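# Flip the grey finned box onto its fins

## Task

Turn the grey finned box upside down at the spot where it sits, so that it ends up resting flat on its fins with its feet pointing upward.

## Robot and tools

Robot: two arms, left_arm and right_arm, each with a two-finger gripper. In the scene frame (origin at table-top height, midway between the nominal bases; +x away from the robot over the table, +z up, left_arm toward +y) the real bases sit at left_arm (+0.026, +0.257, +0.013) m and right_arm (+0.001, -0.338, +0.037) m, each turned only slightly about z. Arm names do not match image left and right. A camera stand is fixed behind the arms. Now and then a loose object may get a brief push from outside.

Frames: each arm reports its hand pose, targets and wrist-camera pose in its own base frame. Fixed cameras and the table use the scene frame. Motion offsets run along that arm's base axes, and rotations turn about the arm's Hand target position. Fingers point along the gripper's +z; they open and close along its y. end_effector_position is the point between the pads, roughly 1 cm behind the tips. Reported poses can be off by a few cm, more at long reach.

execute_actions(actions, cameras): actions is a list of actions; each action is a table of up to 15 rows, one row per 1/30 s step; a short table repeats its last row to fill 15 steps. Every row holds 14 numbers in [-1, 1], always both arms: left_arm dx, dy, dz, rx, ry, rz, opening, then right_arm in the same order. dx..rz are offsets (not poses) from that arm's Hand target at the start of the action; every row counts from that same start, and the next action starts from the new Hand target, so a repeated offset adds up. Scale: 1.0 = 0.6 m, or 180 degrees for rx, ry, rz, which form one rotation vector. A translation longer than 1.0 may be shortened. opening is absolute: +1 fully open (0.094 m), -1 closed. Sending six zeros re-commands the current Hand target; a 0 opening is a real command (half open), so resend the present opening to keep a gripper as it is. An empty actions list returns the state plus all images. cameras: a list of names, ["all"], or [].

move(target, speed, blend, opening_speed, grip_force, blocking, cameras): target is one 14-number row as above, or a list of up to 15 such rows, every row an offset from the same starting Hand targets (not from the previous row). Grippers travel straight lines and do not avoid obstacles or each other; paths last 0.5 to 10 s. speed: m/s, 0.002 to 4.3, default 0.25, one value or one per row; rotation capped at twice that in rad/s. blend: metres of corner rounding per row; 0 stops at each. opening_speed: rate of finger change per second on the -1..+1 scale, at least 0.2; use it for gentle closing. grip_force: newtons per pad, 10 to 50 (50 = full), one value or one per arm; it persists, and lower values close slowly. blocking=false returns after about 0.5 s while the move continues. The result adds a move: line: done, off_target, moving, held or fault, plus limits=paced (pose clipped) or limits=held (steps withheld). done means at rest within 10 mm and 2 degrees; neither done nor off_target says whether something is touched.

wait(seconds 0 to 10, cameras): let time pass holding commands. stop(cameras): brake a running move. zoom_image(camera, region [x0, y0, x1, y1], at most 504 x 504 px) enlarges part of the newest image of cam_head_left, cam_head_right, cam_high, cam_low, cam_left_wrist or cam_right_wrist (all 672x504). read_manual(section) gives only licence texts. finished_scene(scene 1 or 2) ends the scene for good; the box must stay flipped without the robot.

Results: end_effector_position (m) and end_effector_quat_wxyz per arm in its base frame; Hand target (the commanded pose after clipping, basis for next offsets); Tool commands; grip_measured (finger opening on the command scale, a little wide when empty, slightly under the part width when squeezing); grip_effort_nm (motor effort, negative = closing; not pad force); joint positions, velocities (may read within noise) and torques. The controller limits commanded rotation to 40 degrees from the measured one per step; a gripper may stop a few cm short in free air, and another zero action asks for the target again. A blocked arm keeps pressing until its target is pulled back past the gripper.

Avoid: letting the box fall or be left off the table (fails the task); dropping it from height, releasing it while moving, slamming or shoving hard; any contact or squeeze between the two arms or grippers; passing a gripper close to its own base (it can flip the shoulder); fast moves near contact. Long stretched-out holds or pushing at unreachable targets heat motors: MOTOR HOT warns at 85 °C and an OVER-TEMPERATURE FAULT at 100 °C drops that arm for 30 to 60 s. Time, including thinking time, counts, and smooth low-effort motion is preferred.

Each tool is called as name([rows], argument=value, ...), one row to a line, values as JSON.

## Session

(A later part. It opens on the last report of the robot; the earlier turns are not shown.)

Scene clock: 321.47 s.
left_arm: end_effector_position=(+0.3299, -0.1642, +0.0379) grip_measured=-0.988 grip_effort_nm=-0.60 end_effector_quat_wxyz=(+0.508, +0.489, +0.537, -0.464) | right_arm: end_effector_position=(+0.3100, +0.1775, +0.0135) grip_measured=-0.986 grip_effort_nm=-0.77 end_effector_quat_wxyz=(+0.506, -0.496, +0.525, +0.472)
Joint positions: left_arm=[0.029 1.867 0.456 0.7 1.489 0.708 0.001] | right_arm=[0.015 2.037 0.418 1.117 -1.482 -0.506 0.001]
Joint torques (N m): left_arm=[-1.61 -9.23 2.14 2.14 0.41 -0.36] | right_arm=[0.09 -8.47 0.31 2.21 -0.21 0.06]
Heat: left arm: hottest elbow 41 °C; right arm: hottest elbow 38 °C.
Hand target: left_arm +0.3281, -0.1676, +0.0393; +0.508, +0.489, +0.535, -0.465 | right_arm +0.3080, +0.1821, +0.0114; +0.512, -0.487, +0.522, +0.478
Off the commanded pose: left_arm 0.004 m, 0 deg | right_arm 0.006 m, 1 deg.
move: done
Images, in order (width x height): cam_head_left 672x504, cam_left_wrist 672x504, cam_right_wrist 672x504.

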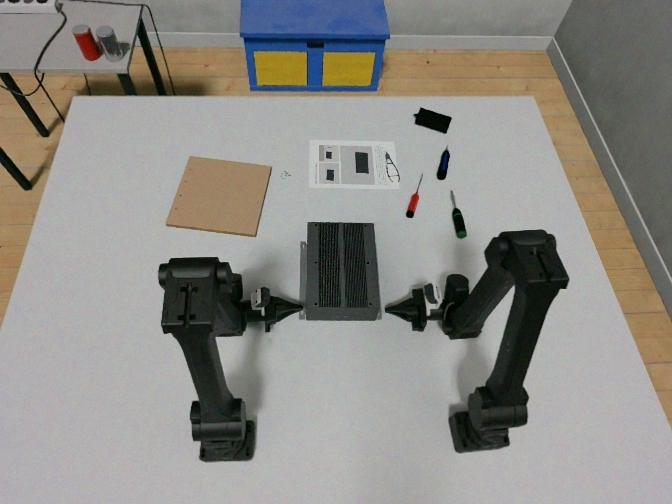

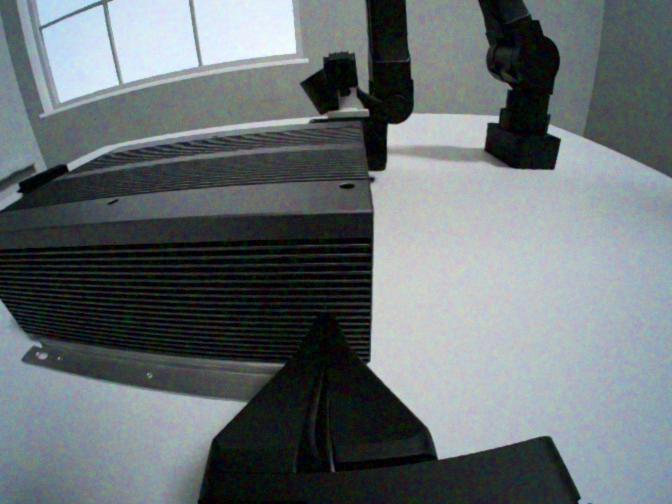

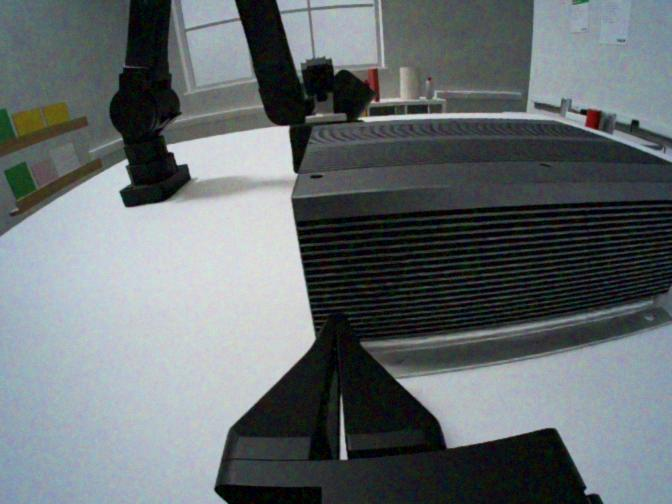

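move([
  [0,0,0,0,0,0,-1,0.024,0,0,0,0,0,-1],
  [0,-0.015,0,0,0,0,-1,0.024,0.03,0,0,0,0,-1],
], speed=0.05, cameras=["cam_head_left","cam_left_wrist","cam_right_wrist"])

Scene clock: 330.87 s.
left_arm: end_effector_position=(+0.3324, -0.1723, +0.0453) grip_measured=-0.988 grip_effort_nm=-0.60 end_effector_quat_wxyz=(+0.513, +0.494, +0.532, -0.457) | right_arm: end_effector_position=(+0.3230, +0.1956, +0.0130) grip_measured=-0.986 grip_effort_nm=-0.77 end_effector_quat_wxyz=(+0.511, -0.487, +0.526, +0.474)
Joint positions: left_arm=[0.004 1.874 0.442 0.888 1.464 0.563 0.001] | right_arm=[0.073 2.147 0.452 1.506 -1.419 -0.187 0.001]
Joint torques (N m): left_arm=[-1.96 -7.36 2.13 2.29 0.37 -0.33] | right_arm=[0.62 -9.17 0.42 2.3 -0.04 0.07]
Heat: left arm: hottest elbow 41 °C; right arm: hottest elbow 37 °C.
Hand target: left_arm +0.3281, -0.1766, +0.0394; +0.508, +0.489, +0.535, -0.465 | right_arm +0.3224, +0.2001, +0.0114; +0.512, -0.487, +0.522, +0.478
Off the commanded pose: left_arm 0.008 m, 1 deg | right_arm 0.005 m, 1 deg.
move: done
Images, in order (width x height): cam_head_left 672x504, cam_left_wrist 672x504, cam_right_wrist 672x504.

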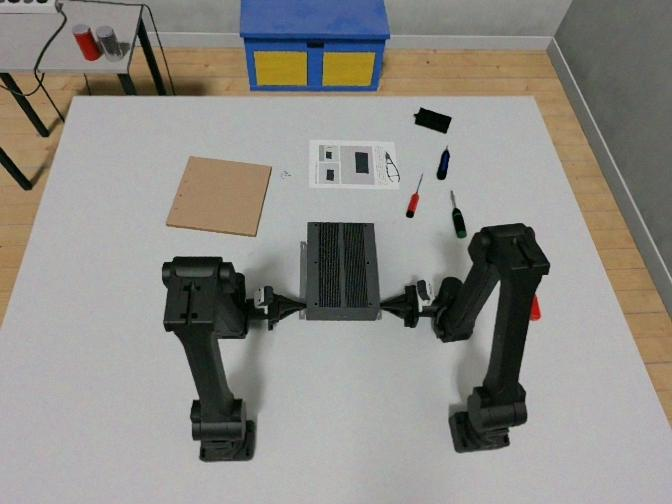

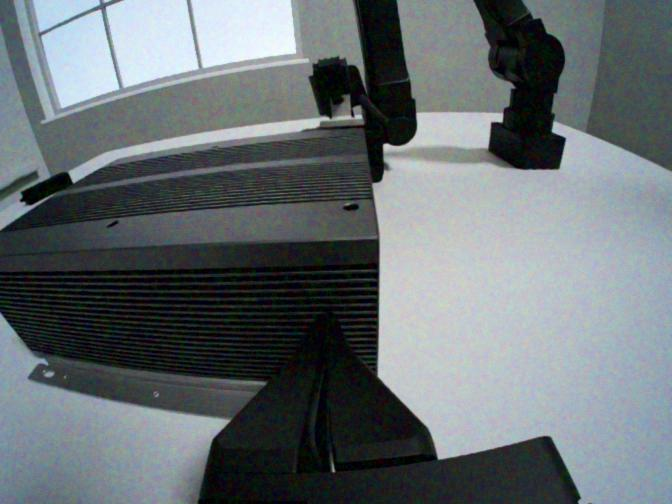

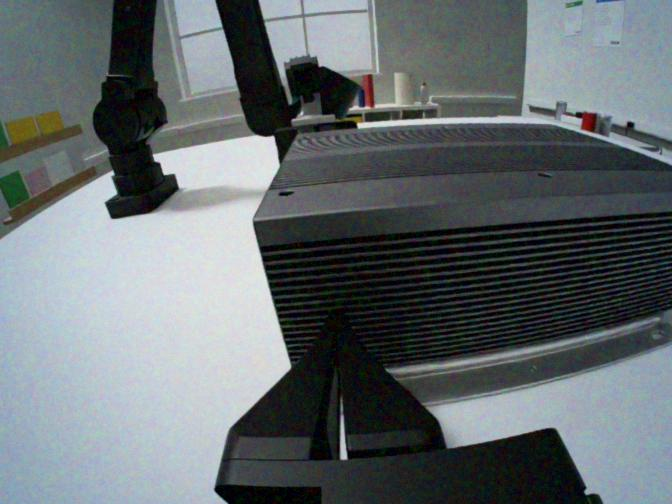

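move([
  [-0.027,-0.043,-0.01,0,0,-0.0287,-1,-0.033,0.044,-0.002,0,0,0.0287,-1],
  [-0.054,-0.087,-0.01,0,0,-0.0573,-1,-0.067,0.0875,-0.002,0,0,0.0573,-1],
], speed=0.05, cameras=["cam_head_left","cam_left_wrist","cam_right_wrist"])

Scene clock: 348.13 s.
left_arm: end_effector_position=(+0.3302, -0.1744, +0.0427) grip_measured=-0.988 grip_effort_nm=-0.60 end_effector_quat_wxyz=(+0.513, +0.505, +0.516, -0.464) | right_arm: end_effector_position=(+0.3160, +0.2010, +0.0127) grip_measured=-0.986 grip_effort_nm=-0.77 end_effector_quat_wxyz=(+0.507, -0.495, +0.516, +0.482)
Joint positions: left_arm=[-0.001 1.88 0.459 0.81 1.494 0.649 0.001] | right_arm=[0.09 2.164 0.452 1.555 -1.433 -0.161 0.001]
Joint torques (N m): left_arm=[-13.27 -7.77 1.39 0.66 0.58 -0.03] | right_arm=[10.99 -8.94 -0.46 1.74 -0.89 -0.08]
Heat: left arm: hottest elbow 39 °C; right arm: hottest elbow 36 °C.
Hand target: left_arm +0.2957, -0.2288, +0.0334; +0.464, +0.535, +0.489, -0.509 | right_arm +0.2823, +0.2526, +0.0101; +0.467, -0.532, +0.476, +0.522
Off the commanded pose: left_arm 0.065 m, 9 deg | right_arm 0.062 m, 9 deg.
move: off_target (left_arm, right_arm)
Images, in order (width x height): cam_head_left 672x504, cam_left_wrist 672x504, cam_right_wrist 672x504.

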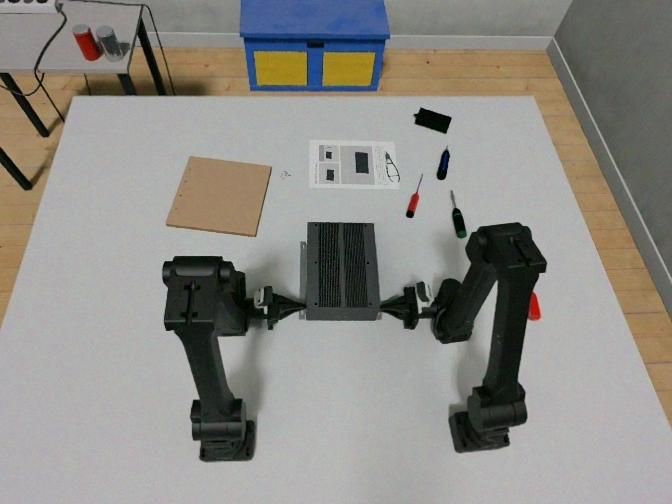

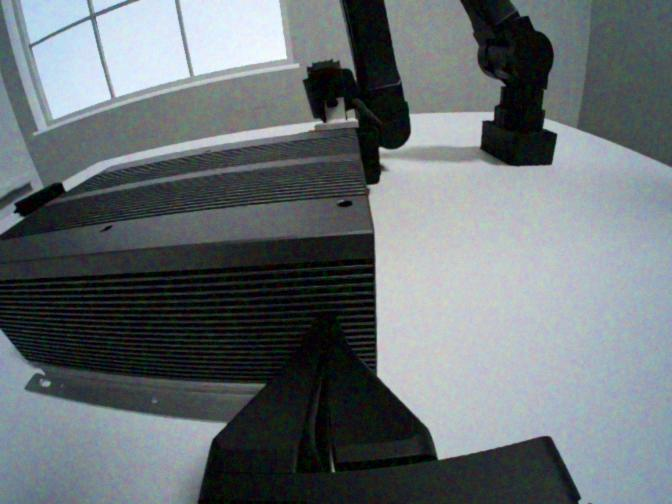

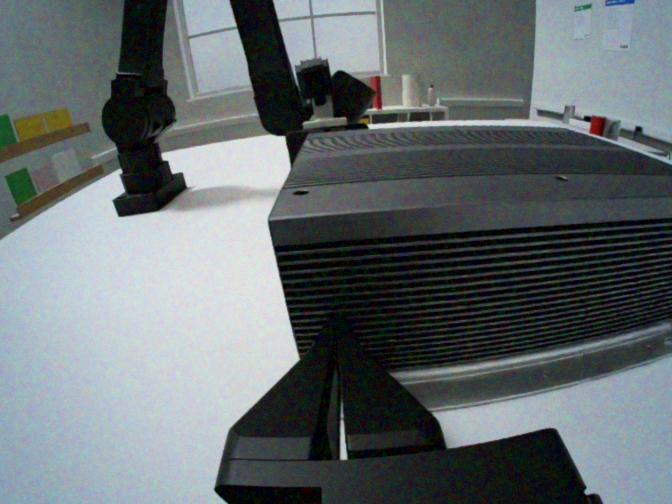

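move([
  [0.0357,-0.0097,0.127,0,0,0,-1,0.027,0.0085,0.116,0,0,0,-1],
  [0.0952,-0.0237,0.207,0,0,-0.0016,-1,0.0865,0.0223,0.196,0,0,0.0016,-1],
], speed=0.05, blend=0.02, cameras=["cam_head_left","cam_low","cam_left_wrist","cam_right_wrist"])

zoom_image(camera="cam_low", region=[140, 130, 440, 330])

Scene clock: 382.40 s.
left_arm: end_effector_position=(+0.3403, -0.2429, +0.1453) grip_measured=-0.988 grip_effort_nm=-0.60 end_effector_quat_wxyz=(+0.455, +0.533, +0.491, -0.518) | right_arm: end_effector_position=(+0.3234, +0.2655, +0.1189) grip_measured=-0.986 grip_effort_nm=-0.77 end_effector_quat_wxyz=(-0.454, +0.526, -0.482, -0.533)
Joint positions: left_arm=[-0.192 1.57 0.588 0.454 1.471 0.502 0.001] | right_arm=[0.264 1.744 0.52 1.088 -1.429 -0.098 0.001]
Joint torques (N m): left_arm=[-0.26 -9.58 8.35 1.28 0.31 -0.29] | right_arm=[-1.38 -10.87 5.26 1.42 -0.11 -0.16]
Heat: left arm: hottest elbow 38 °C; right arm: hottest elbow 34 °C.
Hand target: left_arm +0.3527, -0.2431, +0.1575; +0.463, +0.537, +0.487, -0.510 | right_arm +0.3341, +0.2661, +0.1278; -0.466, +0.534, -0.474, -0.523
Off the commanded pose: left_arm 0.018 m, 1 deg | right_arm 0.014 m, 2 deg.
move: off_target (left_arm, right_arm)
Images, in order (width x height): cam_head_left 672x504, cam_low 672x504, cam_left_wrist 672x504, cam_right_wrist 672x504.

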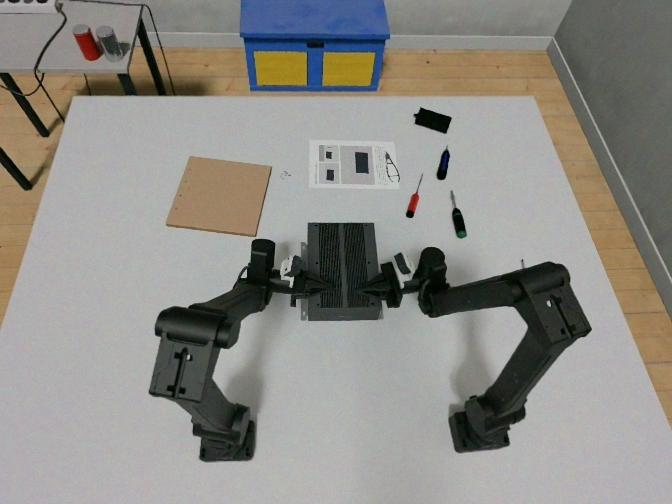

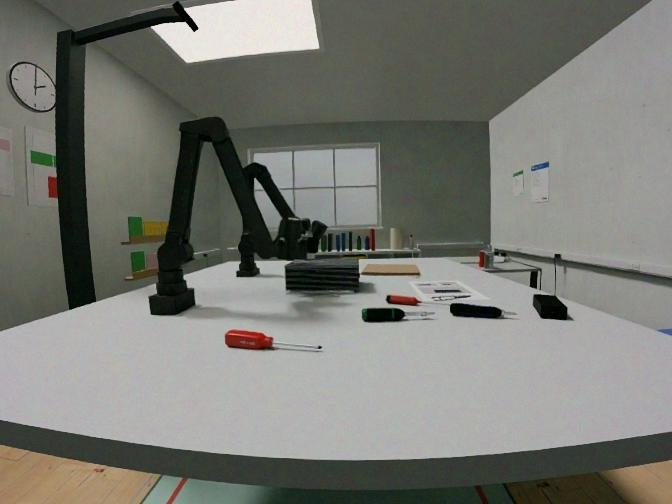

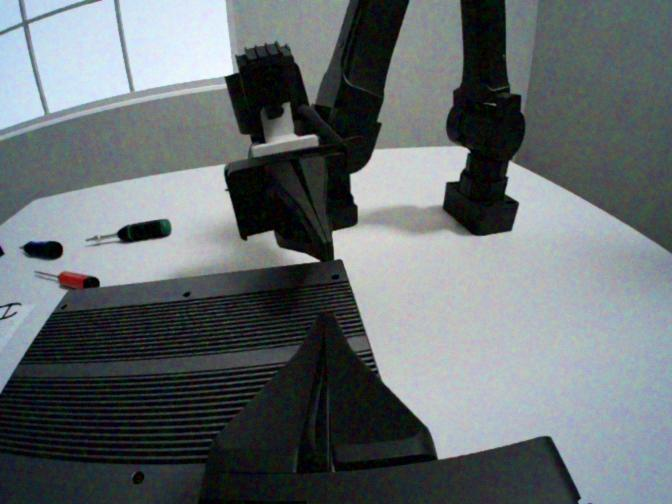

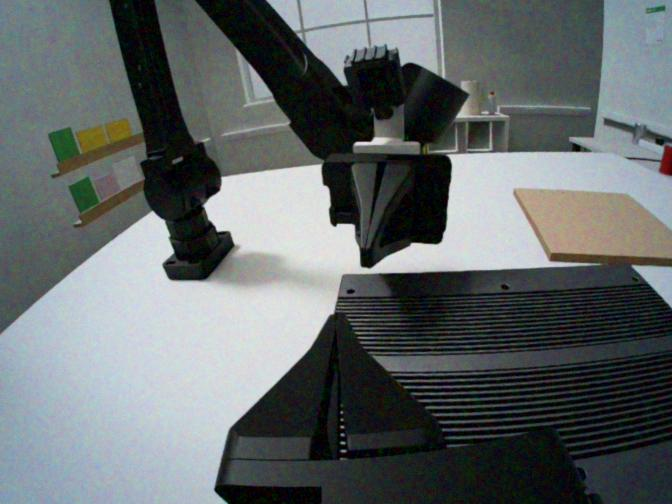

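Scaled by 1.680.

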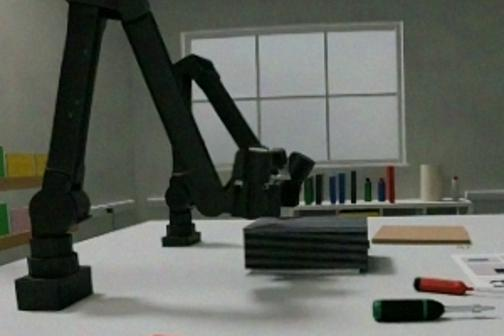

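execute_actions(actions=[], cameras=["cam_head_left","cam_low","cam_left_wrist","cam_right_wrist"])

Scene clock: 421.33 s.
left_arm: end_effector_position=(+0.3403, -0.2429, +0.1453) grip_measured=-0.988 grip_effort_nm=-0.60 end_effector_quat_wxyz=(+0.455, +0.533, +0.491, -0.518) | right_arm: end_effector_position=(+0.3234, +0.2655, +0.1189) grip_measured=-0.986 grip_effort_nm=-0.77 end_effector_quat_wxyz=(-0.454, +0.526, -0.482, -0.533)
Joint positions: left_arm=[-0.192 1.57 0.588 0.454 1.471 0.502 0.001] | right_arm=[0.264 1.744 0.52 1.088 -1.429 -0.098 0.001]
Joint velocities: within noise
Joint torques (N m): left_arm=[-0.32 -9.58 8.36 1.24 0.31 -0.28] | right_arm=[-1.32 -10.58 5.2 1.43 -0.06 -0.17]
Heat: left arm: hottest elbow 41 °C; right arm: hottest elbow 34 °C.
Hand target: left_arm +0.3527, -0.2431, +0.1575; +0.463, +0.537, +0.487, -0.510 | right_arm +0.3341, +0.2661, +0.1278; -0.466, +0.533, -0.474, -0.523
Tool commands: left_gripper/opening=-1.0 right_gripper/opening=-1.0
Off the commanded pose: left_arm 0.018 m, 1 deg | right_arm 0.014 m, 2 deg.
Images, in order (width x height): cam_head_left 672x504, cam_low 672x504, cam_left_wrist 672x504, cam_right_wrist 672x504.

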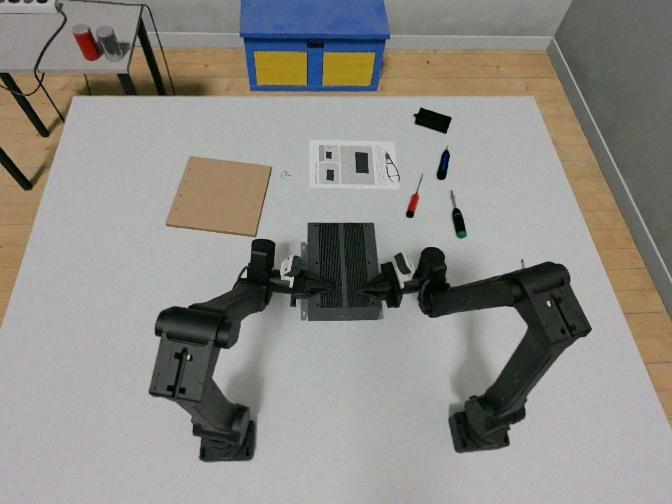

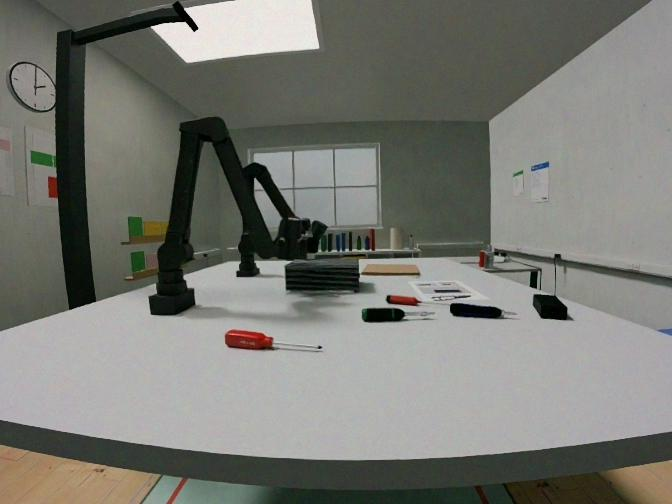

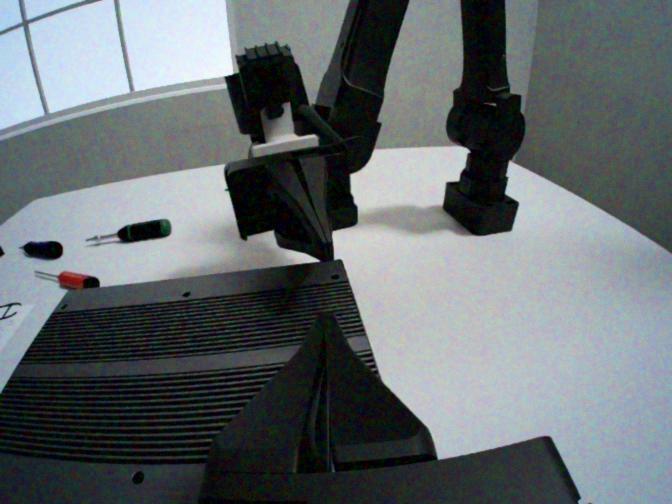

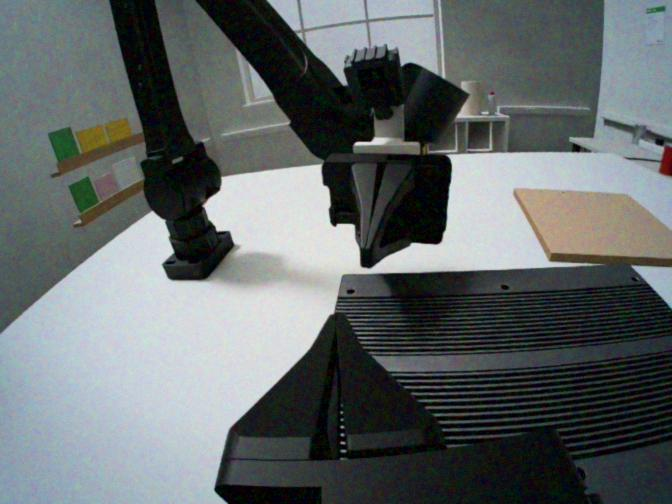

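zoom_image(camera="cam_head_left", region=[240, 200, 460, 360])

zoom_image(camera="cam_low", region=[220, 200, 440, 320])

Scaled by 2.291.

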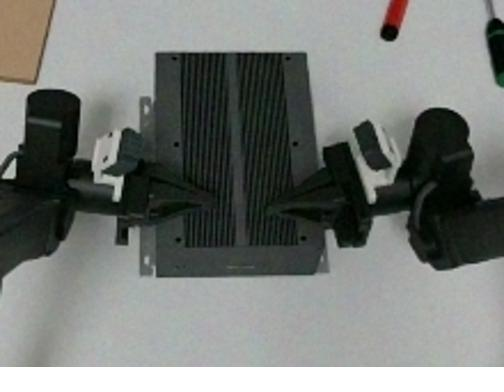

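Scaled by 2.291.

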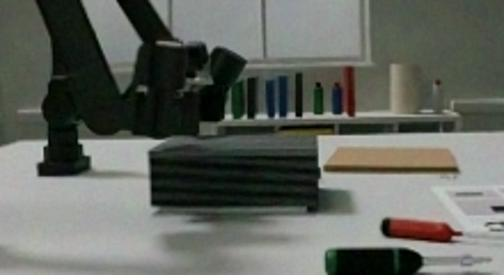

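move([
  [-0.013,0.205,0,0,0,0.0573,-1,-0.008,-0.226,0,0,0,-0.0573,-1],
  [-0.03,0.205,-0.13,0,0,0.0573,-1,-0.01,-0.226,-0.13,0,0,-0.0573,-1],
], speed=0.15, cameras=["cam_head_left","cam_left_wrist","cam_right_wrist","cam_low"])

Scene clock: 438.30 s.
left_arm: end_effector_position=(+0.3322, -0.1242, +0.0827) grip_measured=-0.988 grip_effort_nm=-0.60 end_effector_quat_wxyz=(+0.538, +0.461, +0.542, -0.452) | right_arm: end_effector_position=(+0.3226, +0.1361, +0.0497) grip_measured=-0.986 grip_effort_nm=-0.77 end_effector_quat_wxyz=(+0.521, -0.463, +0.533, +0.479)
Joint positions: left_arm=[0.156 1.679 0.446 0.405 1.555 0.833 0.001] | right_arm=[-0.119 1.944 0.408 1.159 -1.578 -0.349 0.001]
Joint torques (N m): left_arm=[0.09 -6.42 4.42 1.05 0.67 -0.06] | right_arm=[-1.85 -8.88 1.83 2.24 -0.4 -0.17]
Heat: left arm: hottest elbow 41 °C; right arm: hottest elbow 34 °C.
Hand target: left_arm +0.3347, -0.1201, +0.0795; +0.507, +0.491, +0.534, -0.466 | right_arm +0.3282, +0.1304, +0.0498; +0.511, -0.489, +0.520, +0.479
Off the commanded pose: left_arm 0.006 m, 5 deg | right_arm 0.008 m, 4 deg.
joint sent to its limit (left arm) — joint 5 (wrist yaw), upper limit. The joint targets are off in orientation, not in position.
joint sent to its limit (right arm) — joint 5 (wrist yaw), lower limit. The joint targets are off in orientation, not in position.
move: off_target (left_arm, right_arm)
Images, in order (width x height): cam_head_left 672x504, cam_low 672x504, cam_left_wrist 672x504, cam_right_wrist 672x504.

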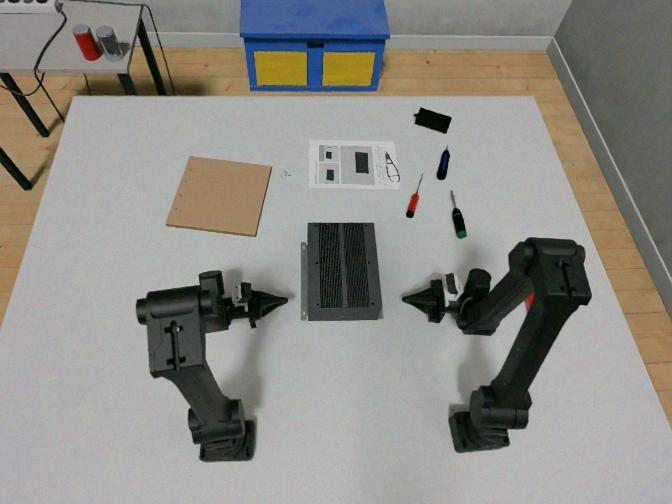

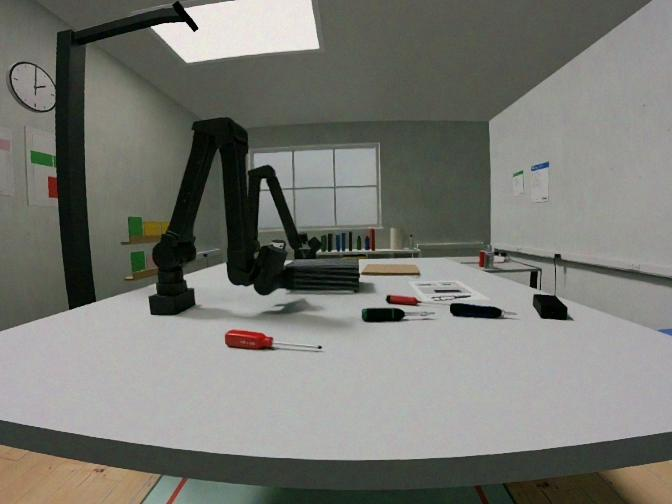

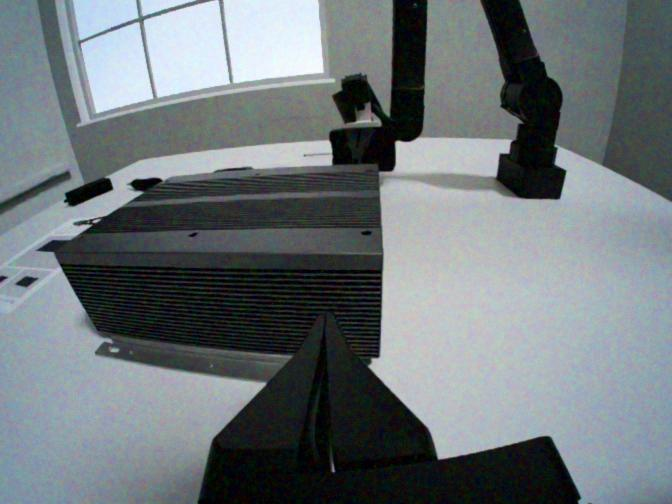

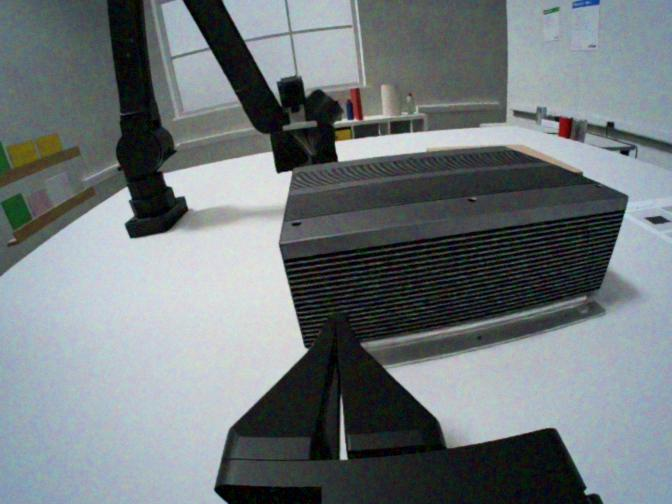

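zoom_image(camera="cam_left_wrist", region=[40, 160, 420, 400])

zoom_image(camera="cam_right_wrist", region=[260, 150, 640, 390])

Scaled by 1.326 from the camera's 672x504 image, which has a finer 960x720 frame.

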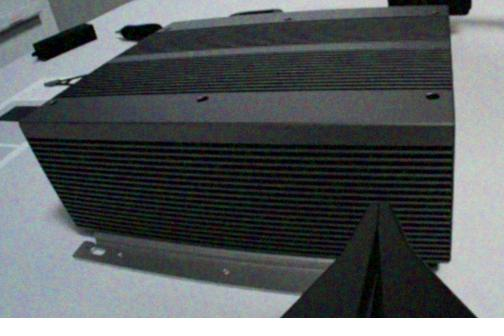

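Scaled by 1.326 from the camera's 672x504 image, which has a finer 960x720 frame.

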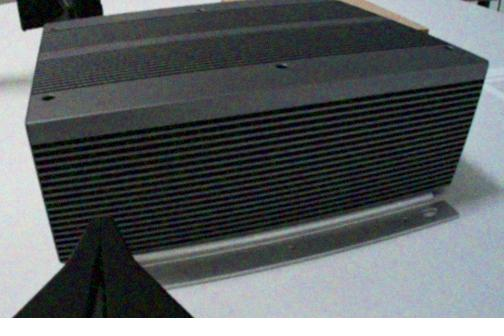

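move(target=[-0.0078,-0.0667,-0.0613,0,0,0,-1,-0.0203,0.091,-0.0618,0,0,0,-1], speed=0.1, cameras=["cam_left_wrist","cam_right_wrist"])

Scene clock: 508.33 s.
left_arm: end_effector_position=(+0.3243, -0.1575, +0.0461) grip_measured=-0.988 grip_effort_nm=-0.60 end_effector_quat_wxyz=(+0.504, +0.483, +0.540, -0.471) | right_arm: end_effector_position=(+0.3158, +0.1803, +0.0144) grip_measured=-0.986 grip_effort_nm=-0.77 end_effector_quat_wxyz=(+0.509, -0.489, +0.525, +0.475)
Joint positions: left_arm=[0.052 1.798 0.466 0.419 1.509 0.889 0.001] | right_arm=[0.024 2.1 0.429 1.354 -1.473 -0.315 0.001]
Joint torques (N m): left_arm=[-1.49 -6.89 4.45 1.89 0.51 -0.07] | right_arm=[0.5 -8.35 0.54 2.32 -0.1 0.11]
Heat: left arm: hottest elbow 38 °C; right arm: hottest elbow 33 °C.
Hand target: left_arm +0.3302, -0.1600, +0.0428; +0.507, +0.491, +0.533, -0.466 | right_arm +0.3159, +0.1850, +0.0127; +0.511, -0.489, +0.520, +0.479
Off the commanded pose: left_arm 0.007 m, 1 deg | right_arm 0.005 m, 1 deg.
move: done
Images, in order (width x height): cam_left_wrist 672x504, cam_right_wrist 672x504.

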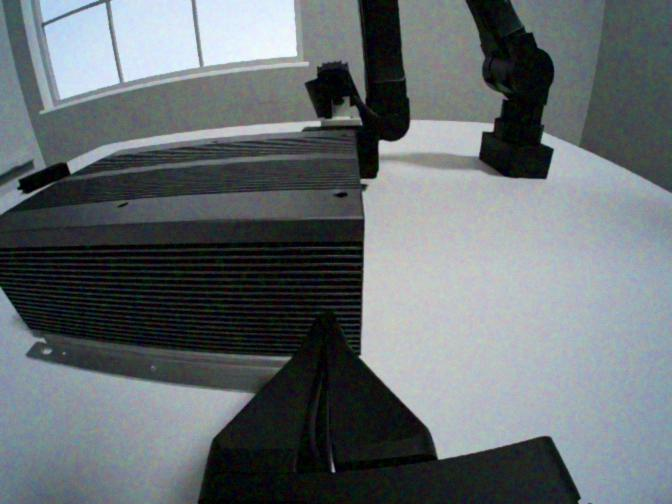

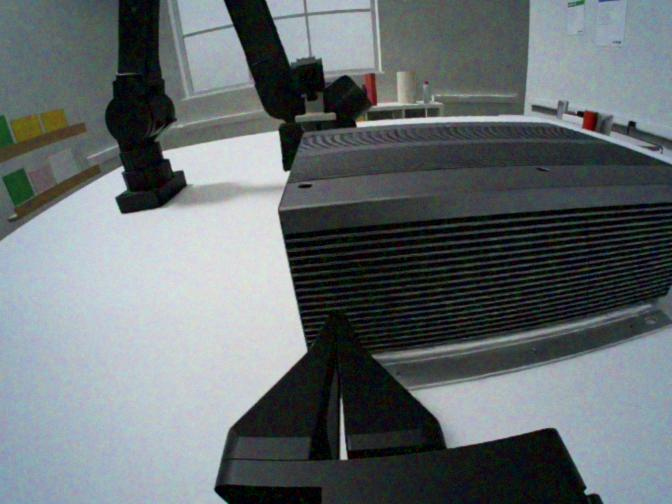

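move([
  [0,-0.024,0,0,0,0,-1,0,0.0267,0,0,0,0,-1],
  [-0.0893,-0.151,0,0,0,-0.0796,-1,-0.099,0.1465,0,0,0,0.0796,-1],
], speed=0.05, blend=[0.01,0], cameras=["cam_head_left","cam_left_wrist","cam_right_wrist"])

Scene clock: 521.87 s.
left_arm: end_effector_position=(+0.3166, -0.1793, +0.0473) grip_measured=-0.988 grip_effort_nm=-0.60 end_effector_quat_wxyz=(+0.501, +0.509, +0.513, -0.476) | right_arm: end_effector_position=(+0.3036, +0.1982, +0.0141) grip_measured=-0.986 grip_effort_nm=-0.77 end_effector_quat_wxyz=(+0.503, -0.496, +0.515, +0.486)
Joint positions: left_arm=[-0.016 1.821 0.452 0.606 1.506 0.783 0.001] | right_arm=[0.083 2.159 0.422 1.559 -1.449 -0.176 0.001]
Joint torques (N m): left_arm=[-17.08 -8.29 2.11 0.76 0.65 -0.07] | right_arm=[15.97 -8.94 -0.73 1.66 -1.2 -0.15]
Heat: left arm: hottest elbow 38 °C; right arm: hottest elbow 33 °C.
Hand target: left_arm +0.2765, -0.2506, +0.0428; +0.445, +0.553, +0.468, -0.526 | right_arm +0.2564, +0.2730, +0.0127; +0.447, -0.550, +0.455, +0.539
Off the commanded pose: left_arm 0.082 m, 11 deg | right_arm 0.088 m, 13 deg.
move: off_target (left_arm, right_arm); blend cut to 0.0081 m at target 1
Images, in order (width x height): cam_head_left 672x504, cam_left_wrist 672x504, cam_right_wrist 672x504.

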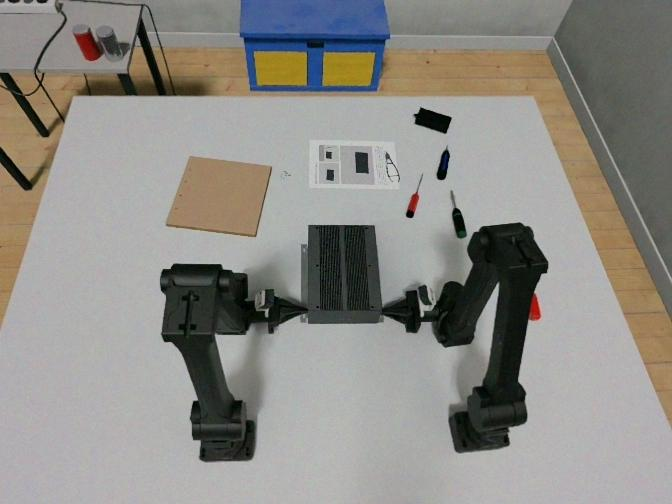

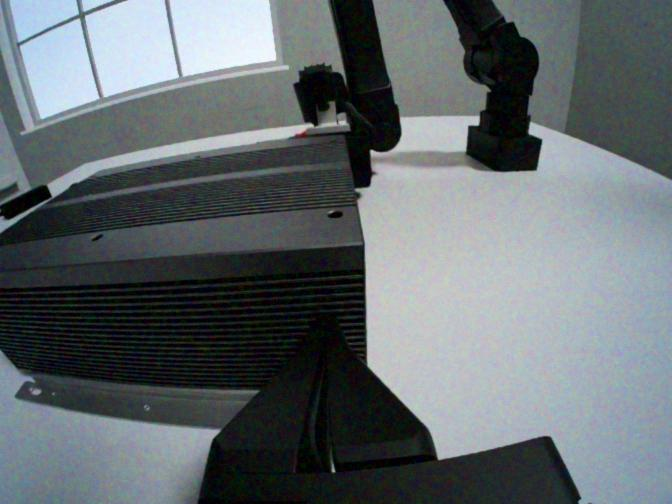

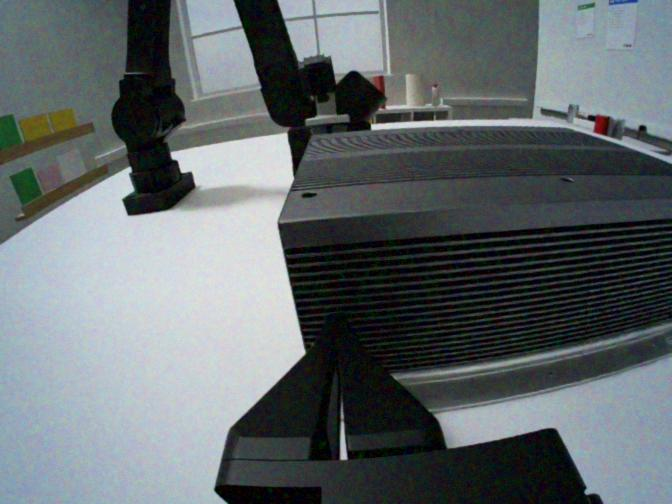

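move(target=[0,0,0.05,0,0,0,-1,0,0,0.05,0,0,0,-1], speed=0.03, cameras=["cam_head_left","cam_low","cam_left_wrist","cam_right_wrist"])

Scene clock: 529.50 s.
left_arm: end_effector_position=(+0.3074, -0.1793, +0.0521) grip_measured=-0.988 grip_effort_nm=-0.60 end_effector_quat_wxyz=(+0.478, +0.492, +0.544, -0.484) | right_arm: end_effector_position=(+0.2867, +0.1992, +0.0221) grip_measured=-0.986 grip_effort_nm=-0.77 end_effector_quat_wxyz=(+0.480, -0.479, +0.532, +0.507)
Joint positions: left_arm=[-0.018 1.747 0.435 0.432 1.473 0.822 0.001] | right_arm=[0.091 2.112 0.373 1.514 -1.452 -0.144 0.001]
Joint torques (N m): left_arm=[-17.32 -11.11 4.12 1.33 2.08 -0.13] | right_arm=[15.91 -14.1 0.81 2.62 -0.81 0.04]
Heat: left arm: hottest elbow 38 °C; right arm: hottest elbow 32 °C.
Hand target: left_arm +0.2766, -0.2506, +0.0727; +0.445, +0.553, +0.468, -0.526 | right_arm +0.2564, +0.2729, +0.0426; +0.447, -0.550, +0.455, +0.539
Off the commanded pose: left_arm 0.081 m, 13 deg | right_arm 0.082 m, 13 deg.
move: off_target (left_arm, right_arm)
Images, in order (width x height): cam_head_left 672x504, cam_low 672x504, cam_left_wrist 672x504, cam_right_wrist 672x504.

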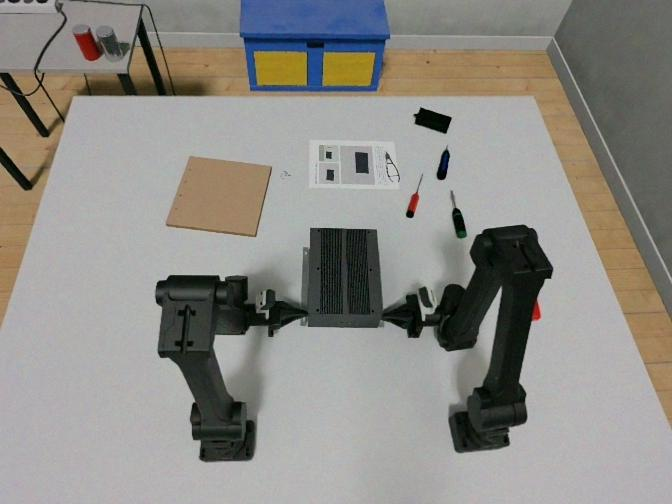

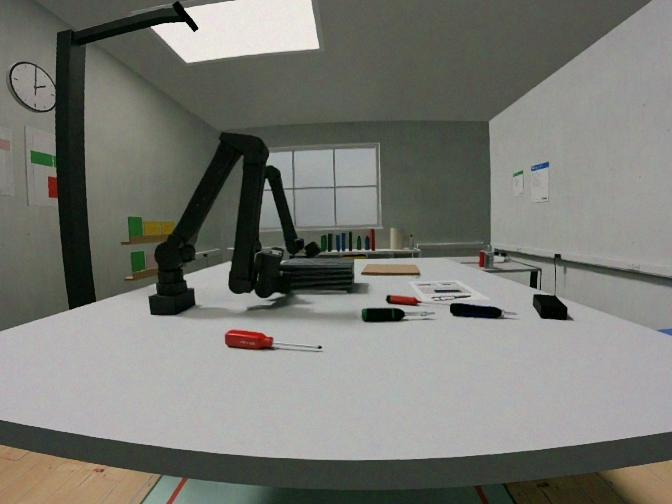

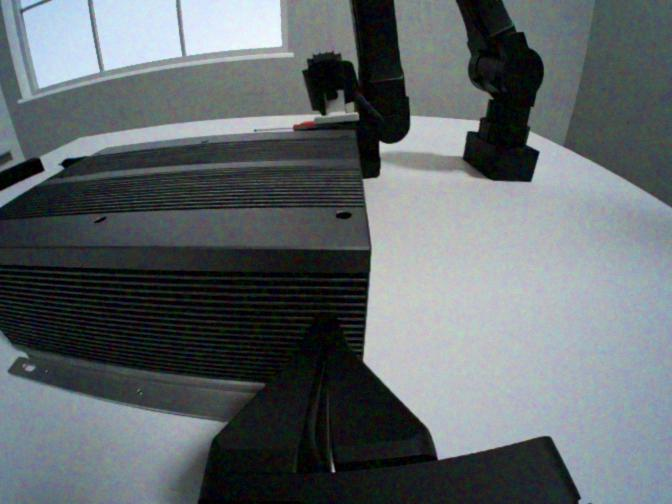

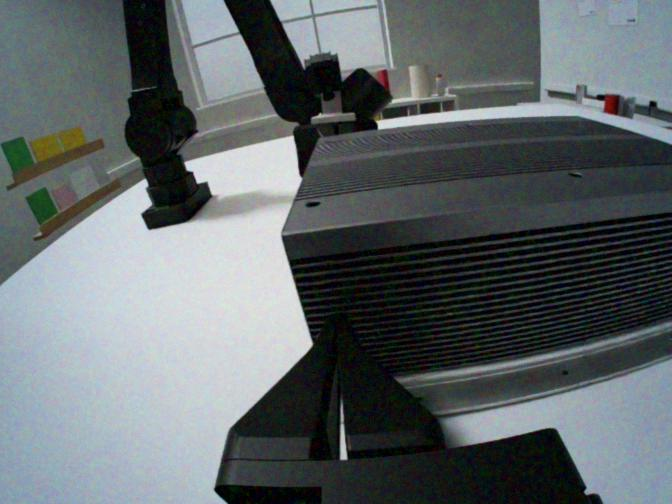

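zoom_image(camera="cam_low", region=[220, 220, 440, 320])

Scaled by 2.291.

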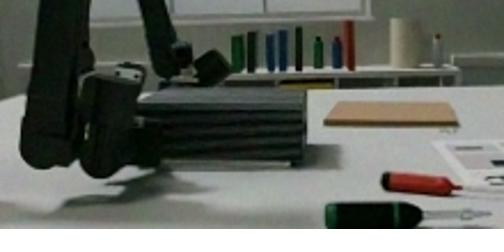

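move([
  [0.03,-0.0075,0.0,0,0,0,-1,0.03,0.0075,0.0,0,0,0,-1],
  [0.0565,-0.0144,0.0333,0,0,0,-1,0.0565,0.0144,0.0333,0,0,0,-1],
], speed=0.03, blend=[0.005,0], cameras=["cam_head_left","cam_low","cam_left_wrist","cam_right_wrist"])

zoom_image(camera="cam_low", region=[220, 220, 440, 320])

Scene clock: 552.50 s.
left_arm: end_effector_position=(+0.3364, -0.1791, +0.0689) grip_measured=-0.988 grip_effort_nm=-0.60 end_effector_quat_wxyz=(+0.481, +0.493, +0.545, -0.478) | right_arm: end_effector_position=(+0.2957, +0.2012, +0.0379) grip_measured=-0.986 grip_effort_nm=-0.77 end_effector_quat_wxyz=(+0.463, -0.466, +0.541, +0.525)
Joint positions: left_arm=[-0.017 1.714 0.505 0.359 1.465 0.8 0.001] | right_arm=[0.094 2.047 0.388 1.47 -1.463 -0.052 0.001]
Joint torques (N m): left_arm=[-17.79 -11.16 6.34 1.2 2.22 -0.31] | right_arm=[16.32 -14.27 5.34 2.35 -0.07 0.01]
Heat: left arm: hottest elbow 37 °C; right arm: hottest elbow 32 °C.
Hand target: left_arm +0.3105, -0.2593, +0.0927; +0.445, +0.553, +0.468, -0.526 | right_arm +0.2903, +0.2816, +0.0627; +0.447, -0.550, +0.455, +0.539
Off the commanded pose: left_arm 0.088 m, 13 deg | right_arm 0.084 m, 14 deg.
move: off_target (left_arm, right_arm)
Images, in order (width x height): cam_head_left 672x504, cam_low 672x504, cam_left_wrist 672x504, cam_right_wrist 672x504.

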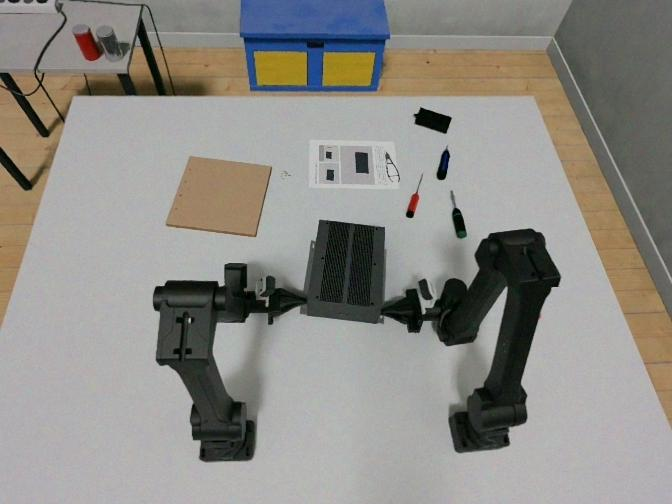

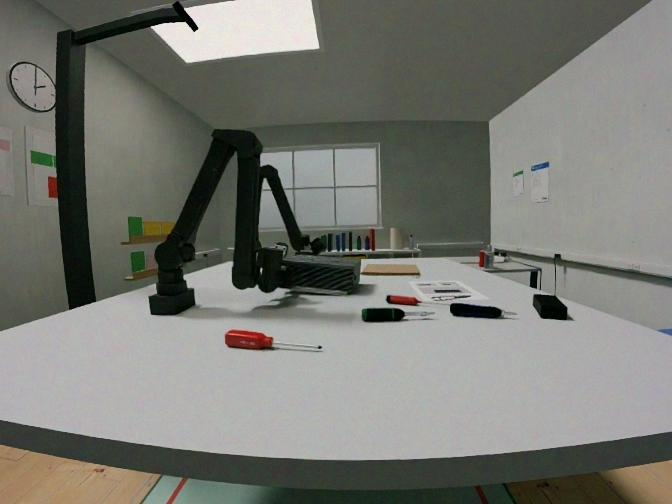

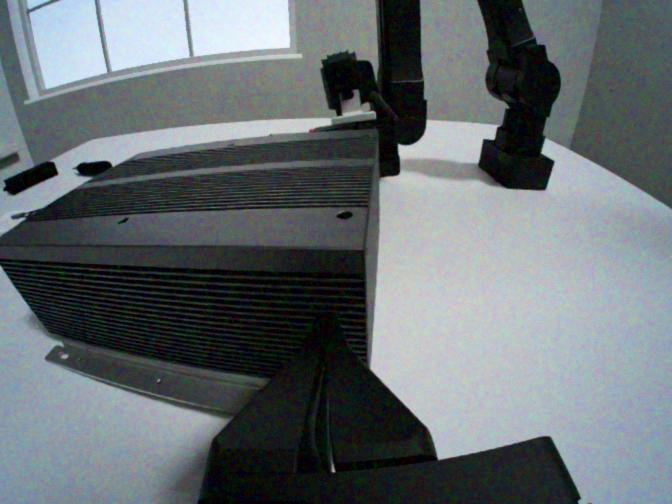

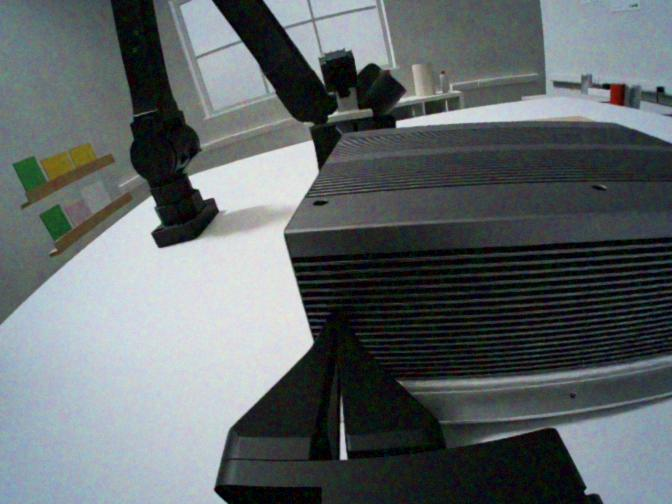

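Scaled by 2.291.

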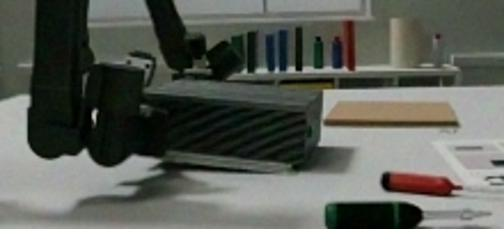

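move(target=[0.0,0.0,0.0333,0,0,0,-1,0.0485,0.0124,0.0333,0,0,0,-1], speed=0.03, cameras=["cam_head_left","cam_low","cam_left_wrist","cam_right_wrist"])

zoom_image(camera="cam_low", region=[220, 220, 440, 320])

Scene clock: 562.93 s.
left_arm: end_effector_position=(+0.3516, -0.1709, +0.0865) grip_measured=-0.988 grip_effort_nm=-0.60 end_effector_quat_wxyz=(+0.483, +0.489, +0.555, -0.468) | right_arm: end_effector_position=(+0.2988, +0.2114, +0.0552) grip_measured=-0.986 grip_effort_nm=-0.77 end_effector_quat_wxyz=(+0.438, -0.470, +0.534, +0.549)
Joint positions: left_arm=[0.007 1.651 0.551 0.176 1.45 0.873 0.001] | right_arm=[0.123 1.978 0.413 1.404 -1.495 0.015 0.001]
Joint torques (N m): left_arm=[-18.67 -11.52 5.3 0.94 3.17 -0.05] | right_arm=[14.45 -13.33 9.29 2.03 1.7 -0.04]
Heat: left arm: hottest elbow 38 °C; right arm: hottest elbow 33 °C.
Hand target: left_arm +0.3104, -0.2594, +0.1127; +0.445, +0.553, +0.468, -0.526 | right_arm +0.3195, +0.2890, +0.0826; +0.447, -0.550, +0.455, +0.539
Off the commanded pose: left_arm 0.101 m, 15 deg | right_arm 0.085 m, 13 deg.
move: off_target (left_arm, right_arm)
Images, in order (width x height): cam_head_left 672x504, cam_low 672x504, cam_left_wrist 672x504, cam_right_wrist 672x504.

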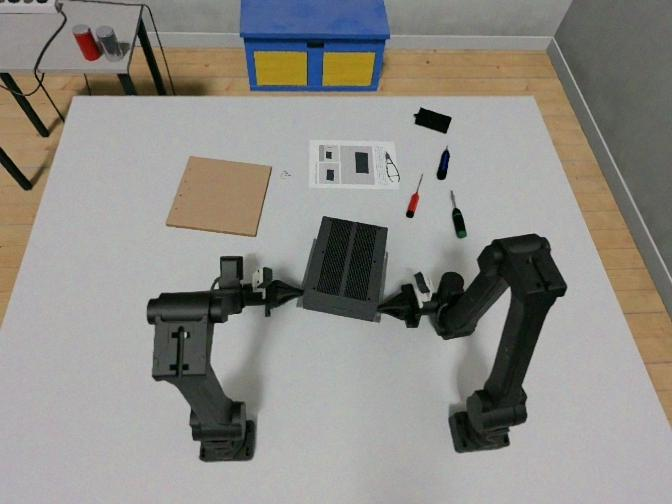

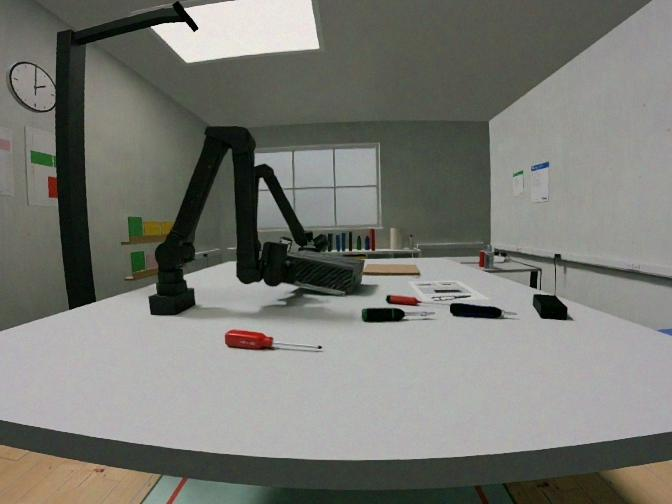

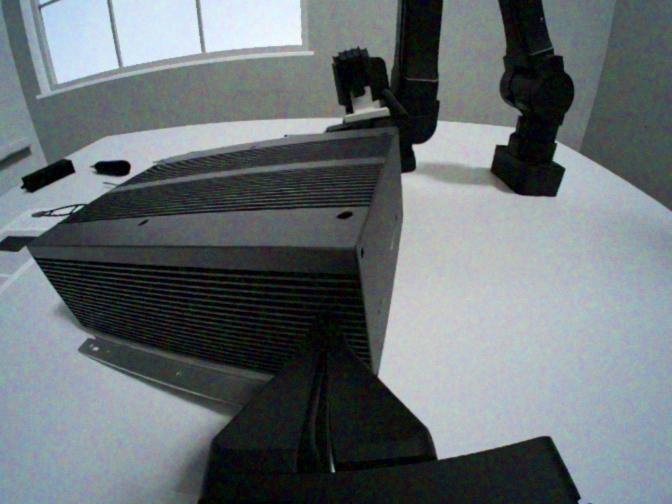

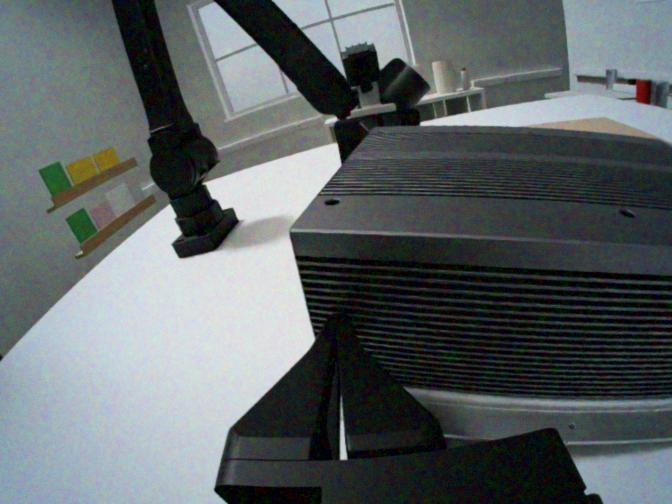

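Scaled by 2.291.

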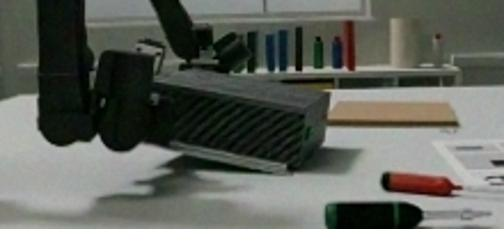

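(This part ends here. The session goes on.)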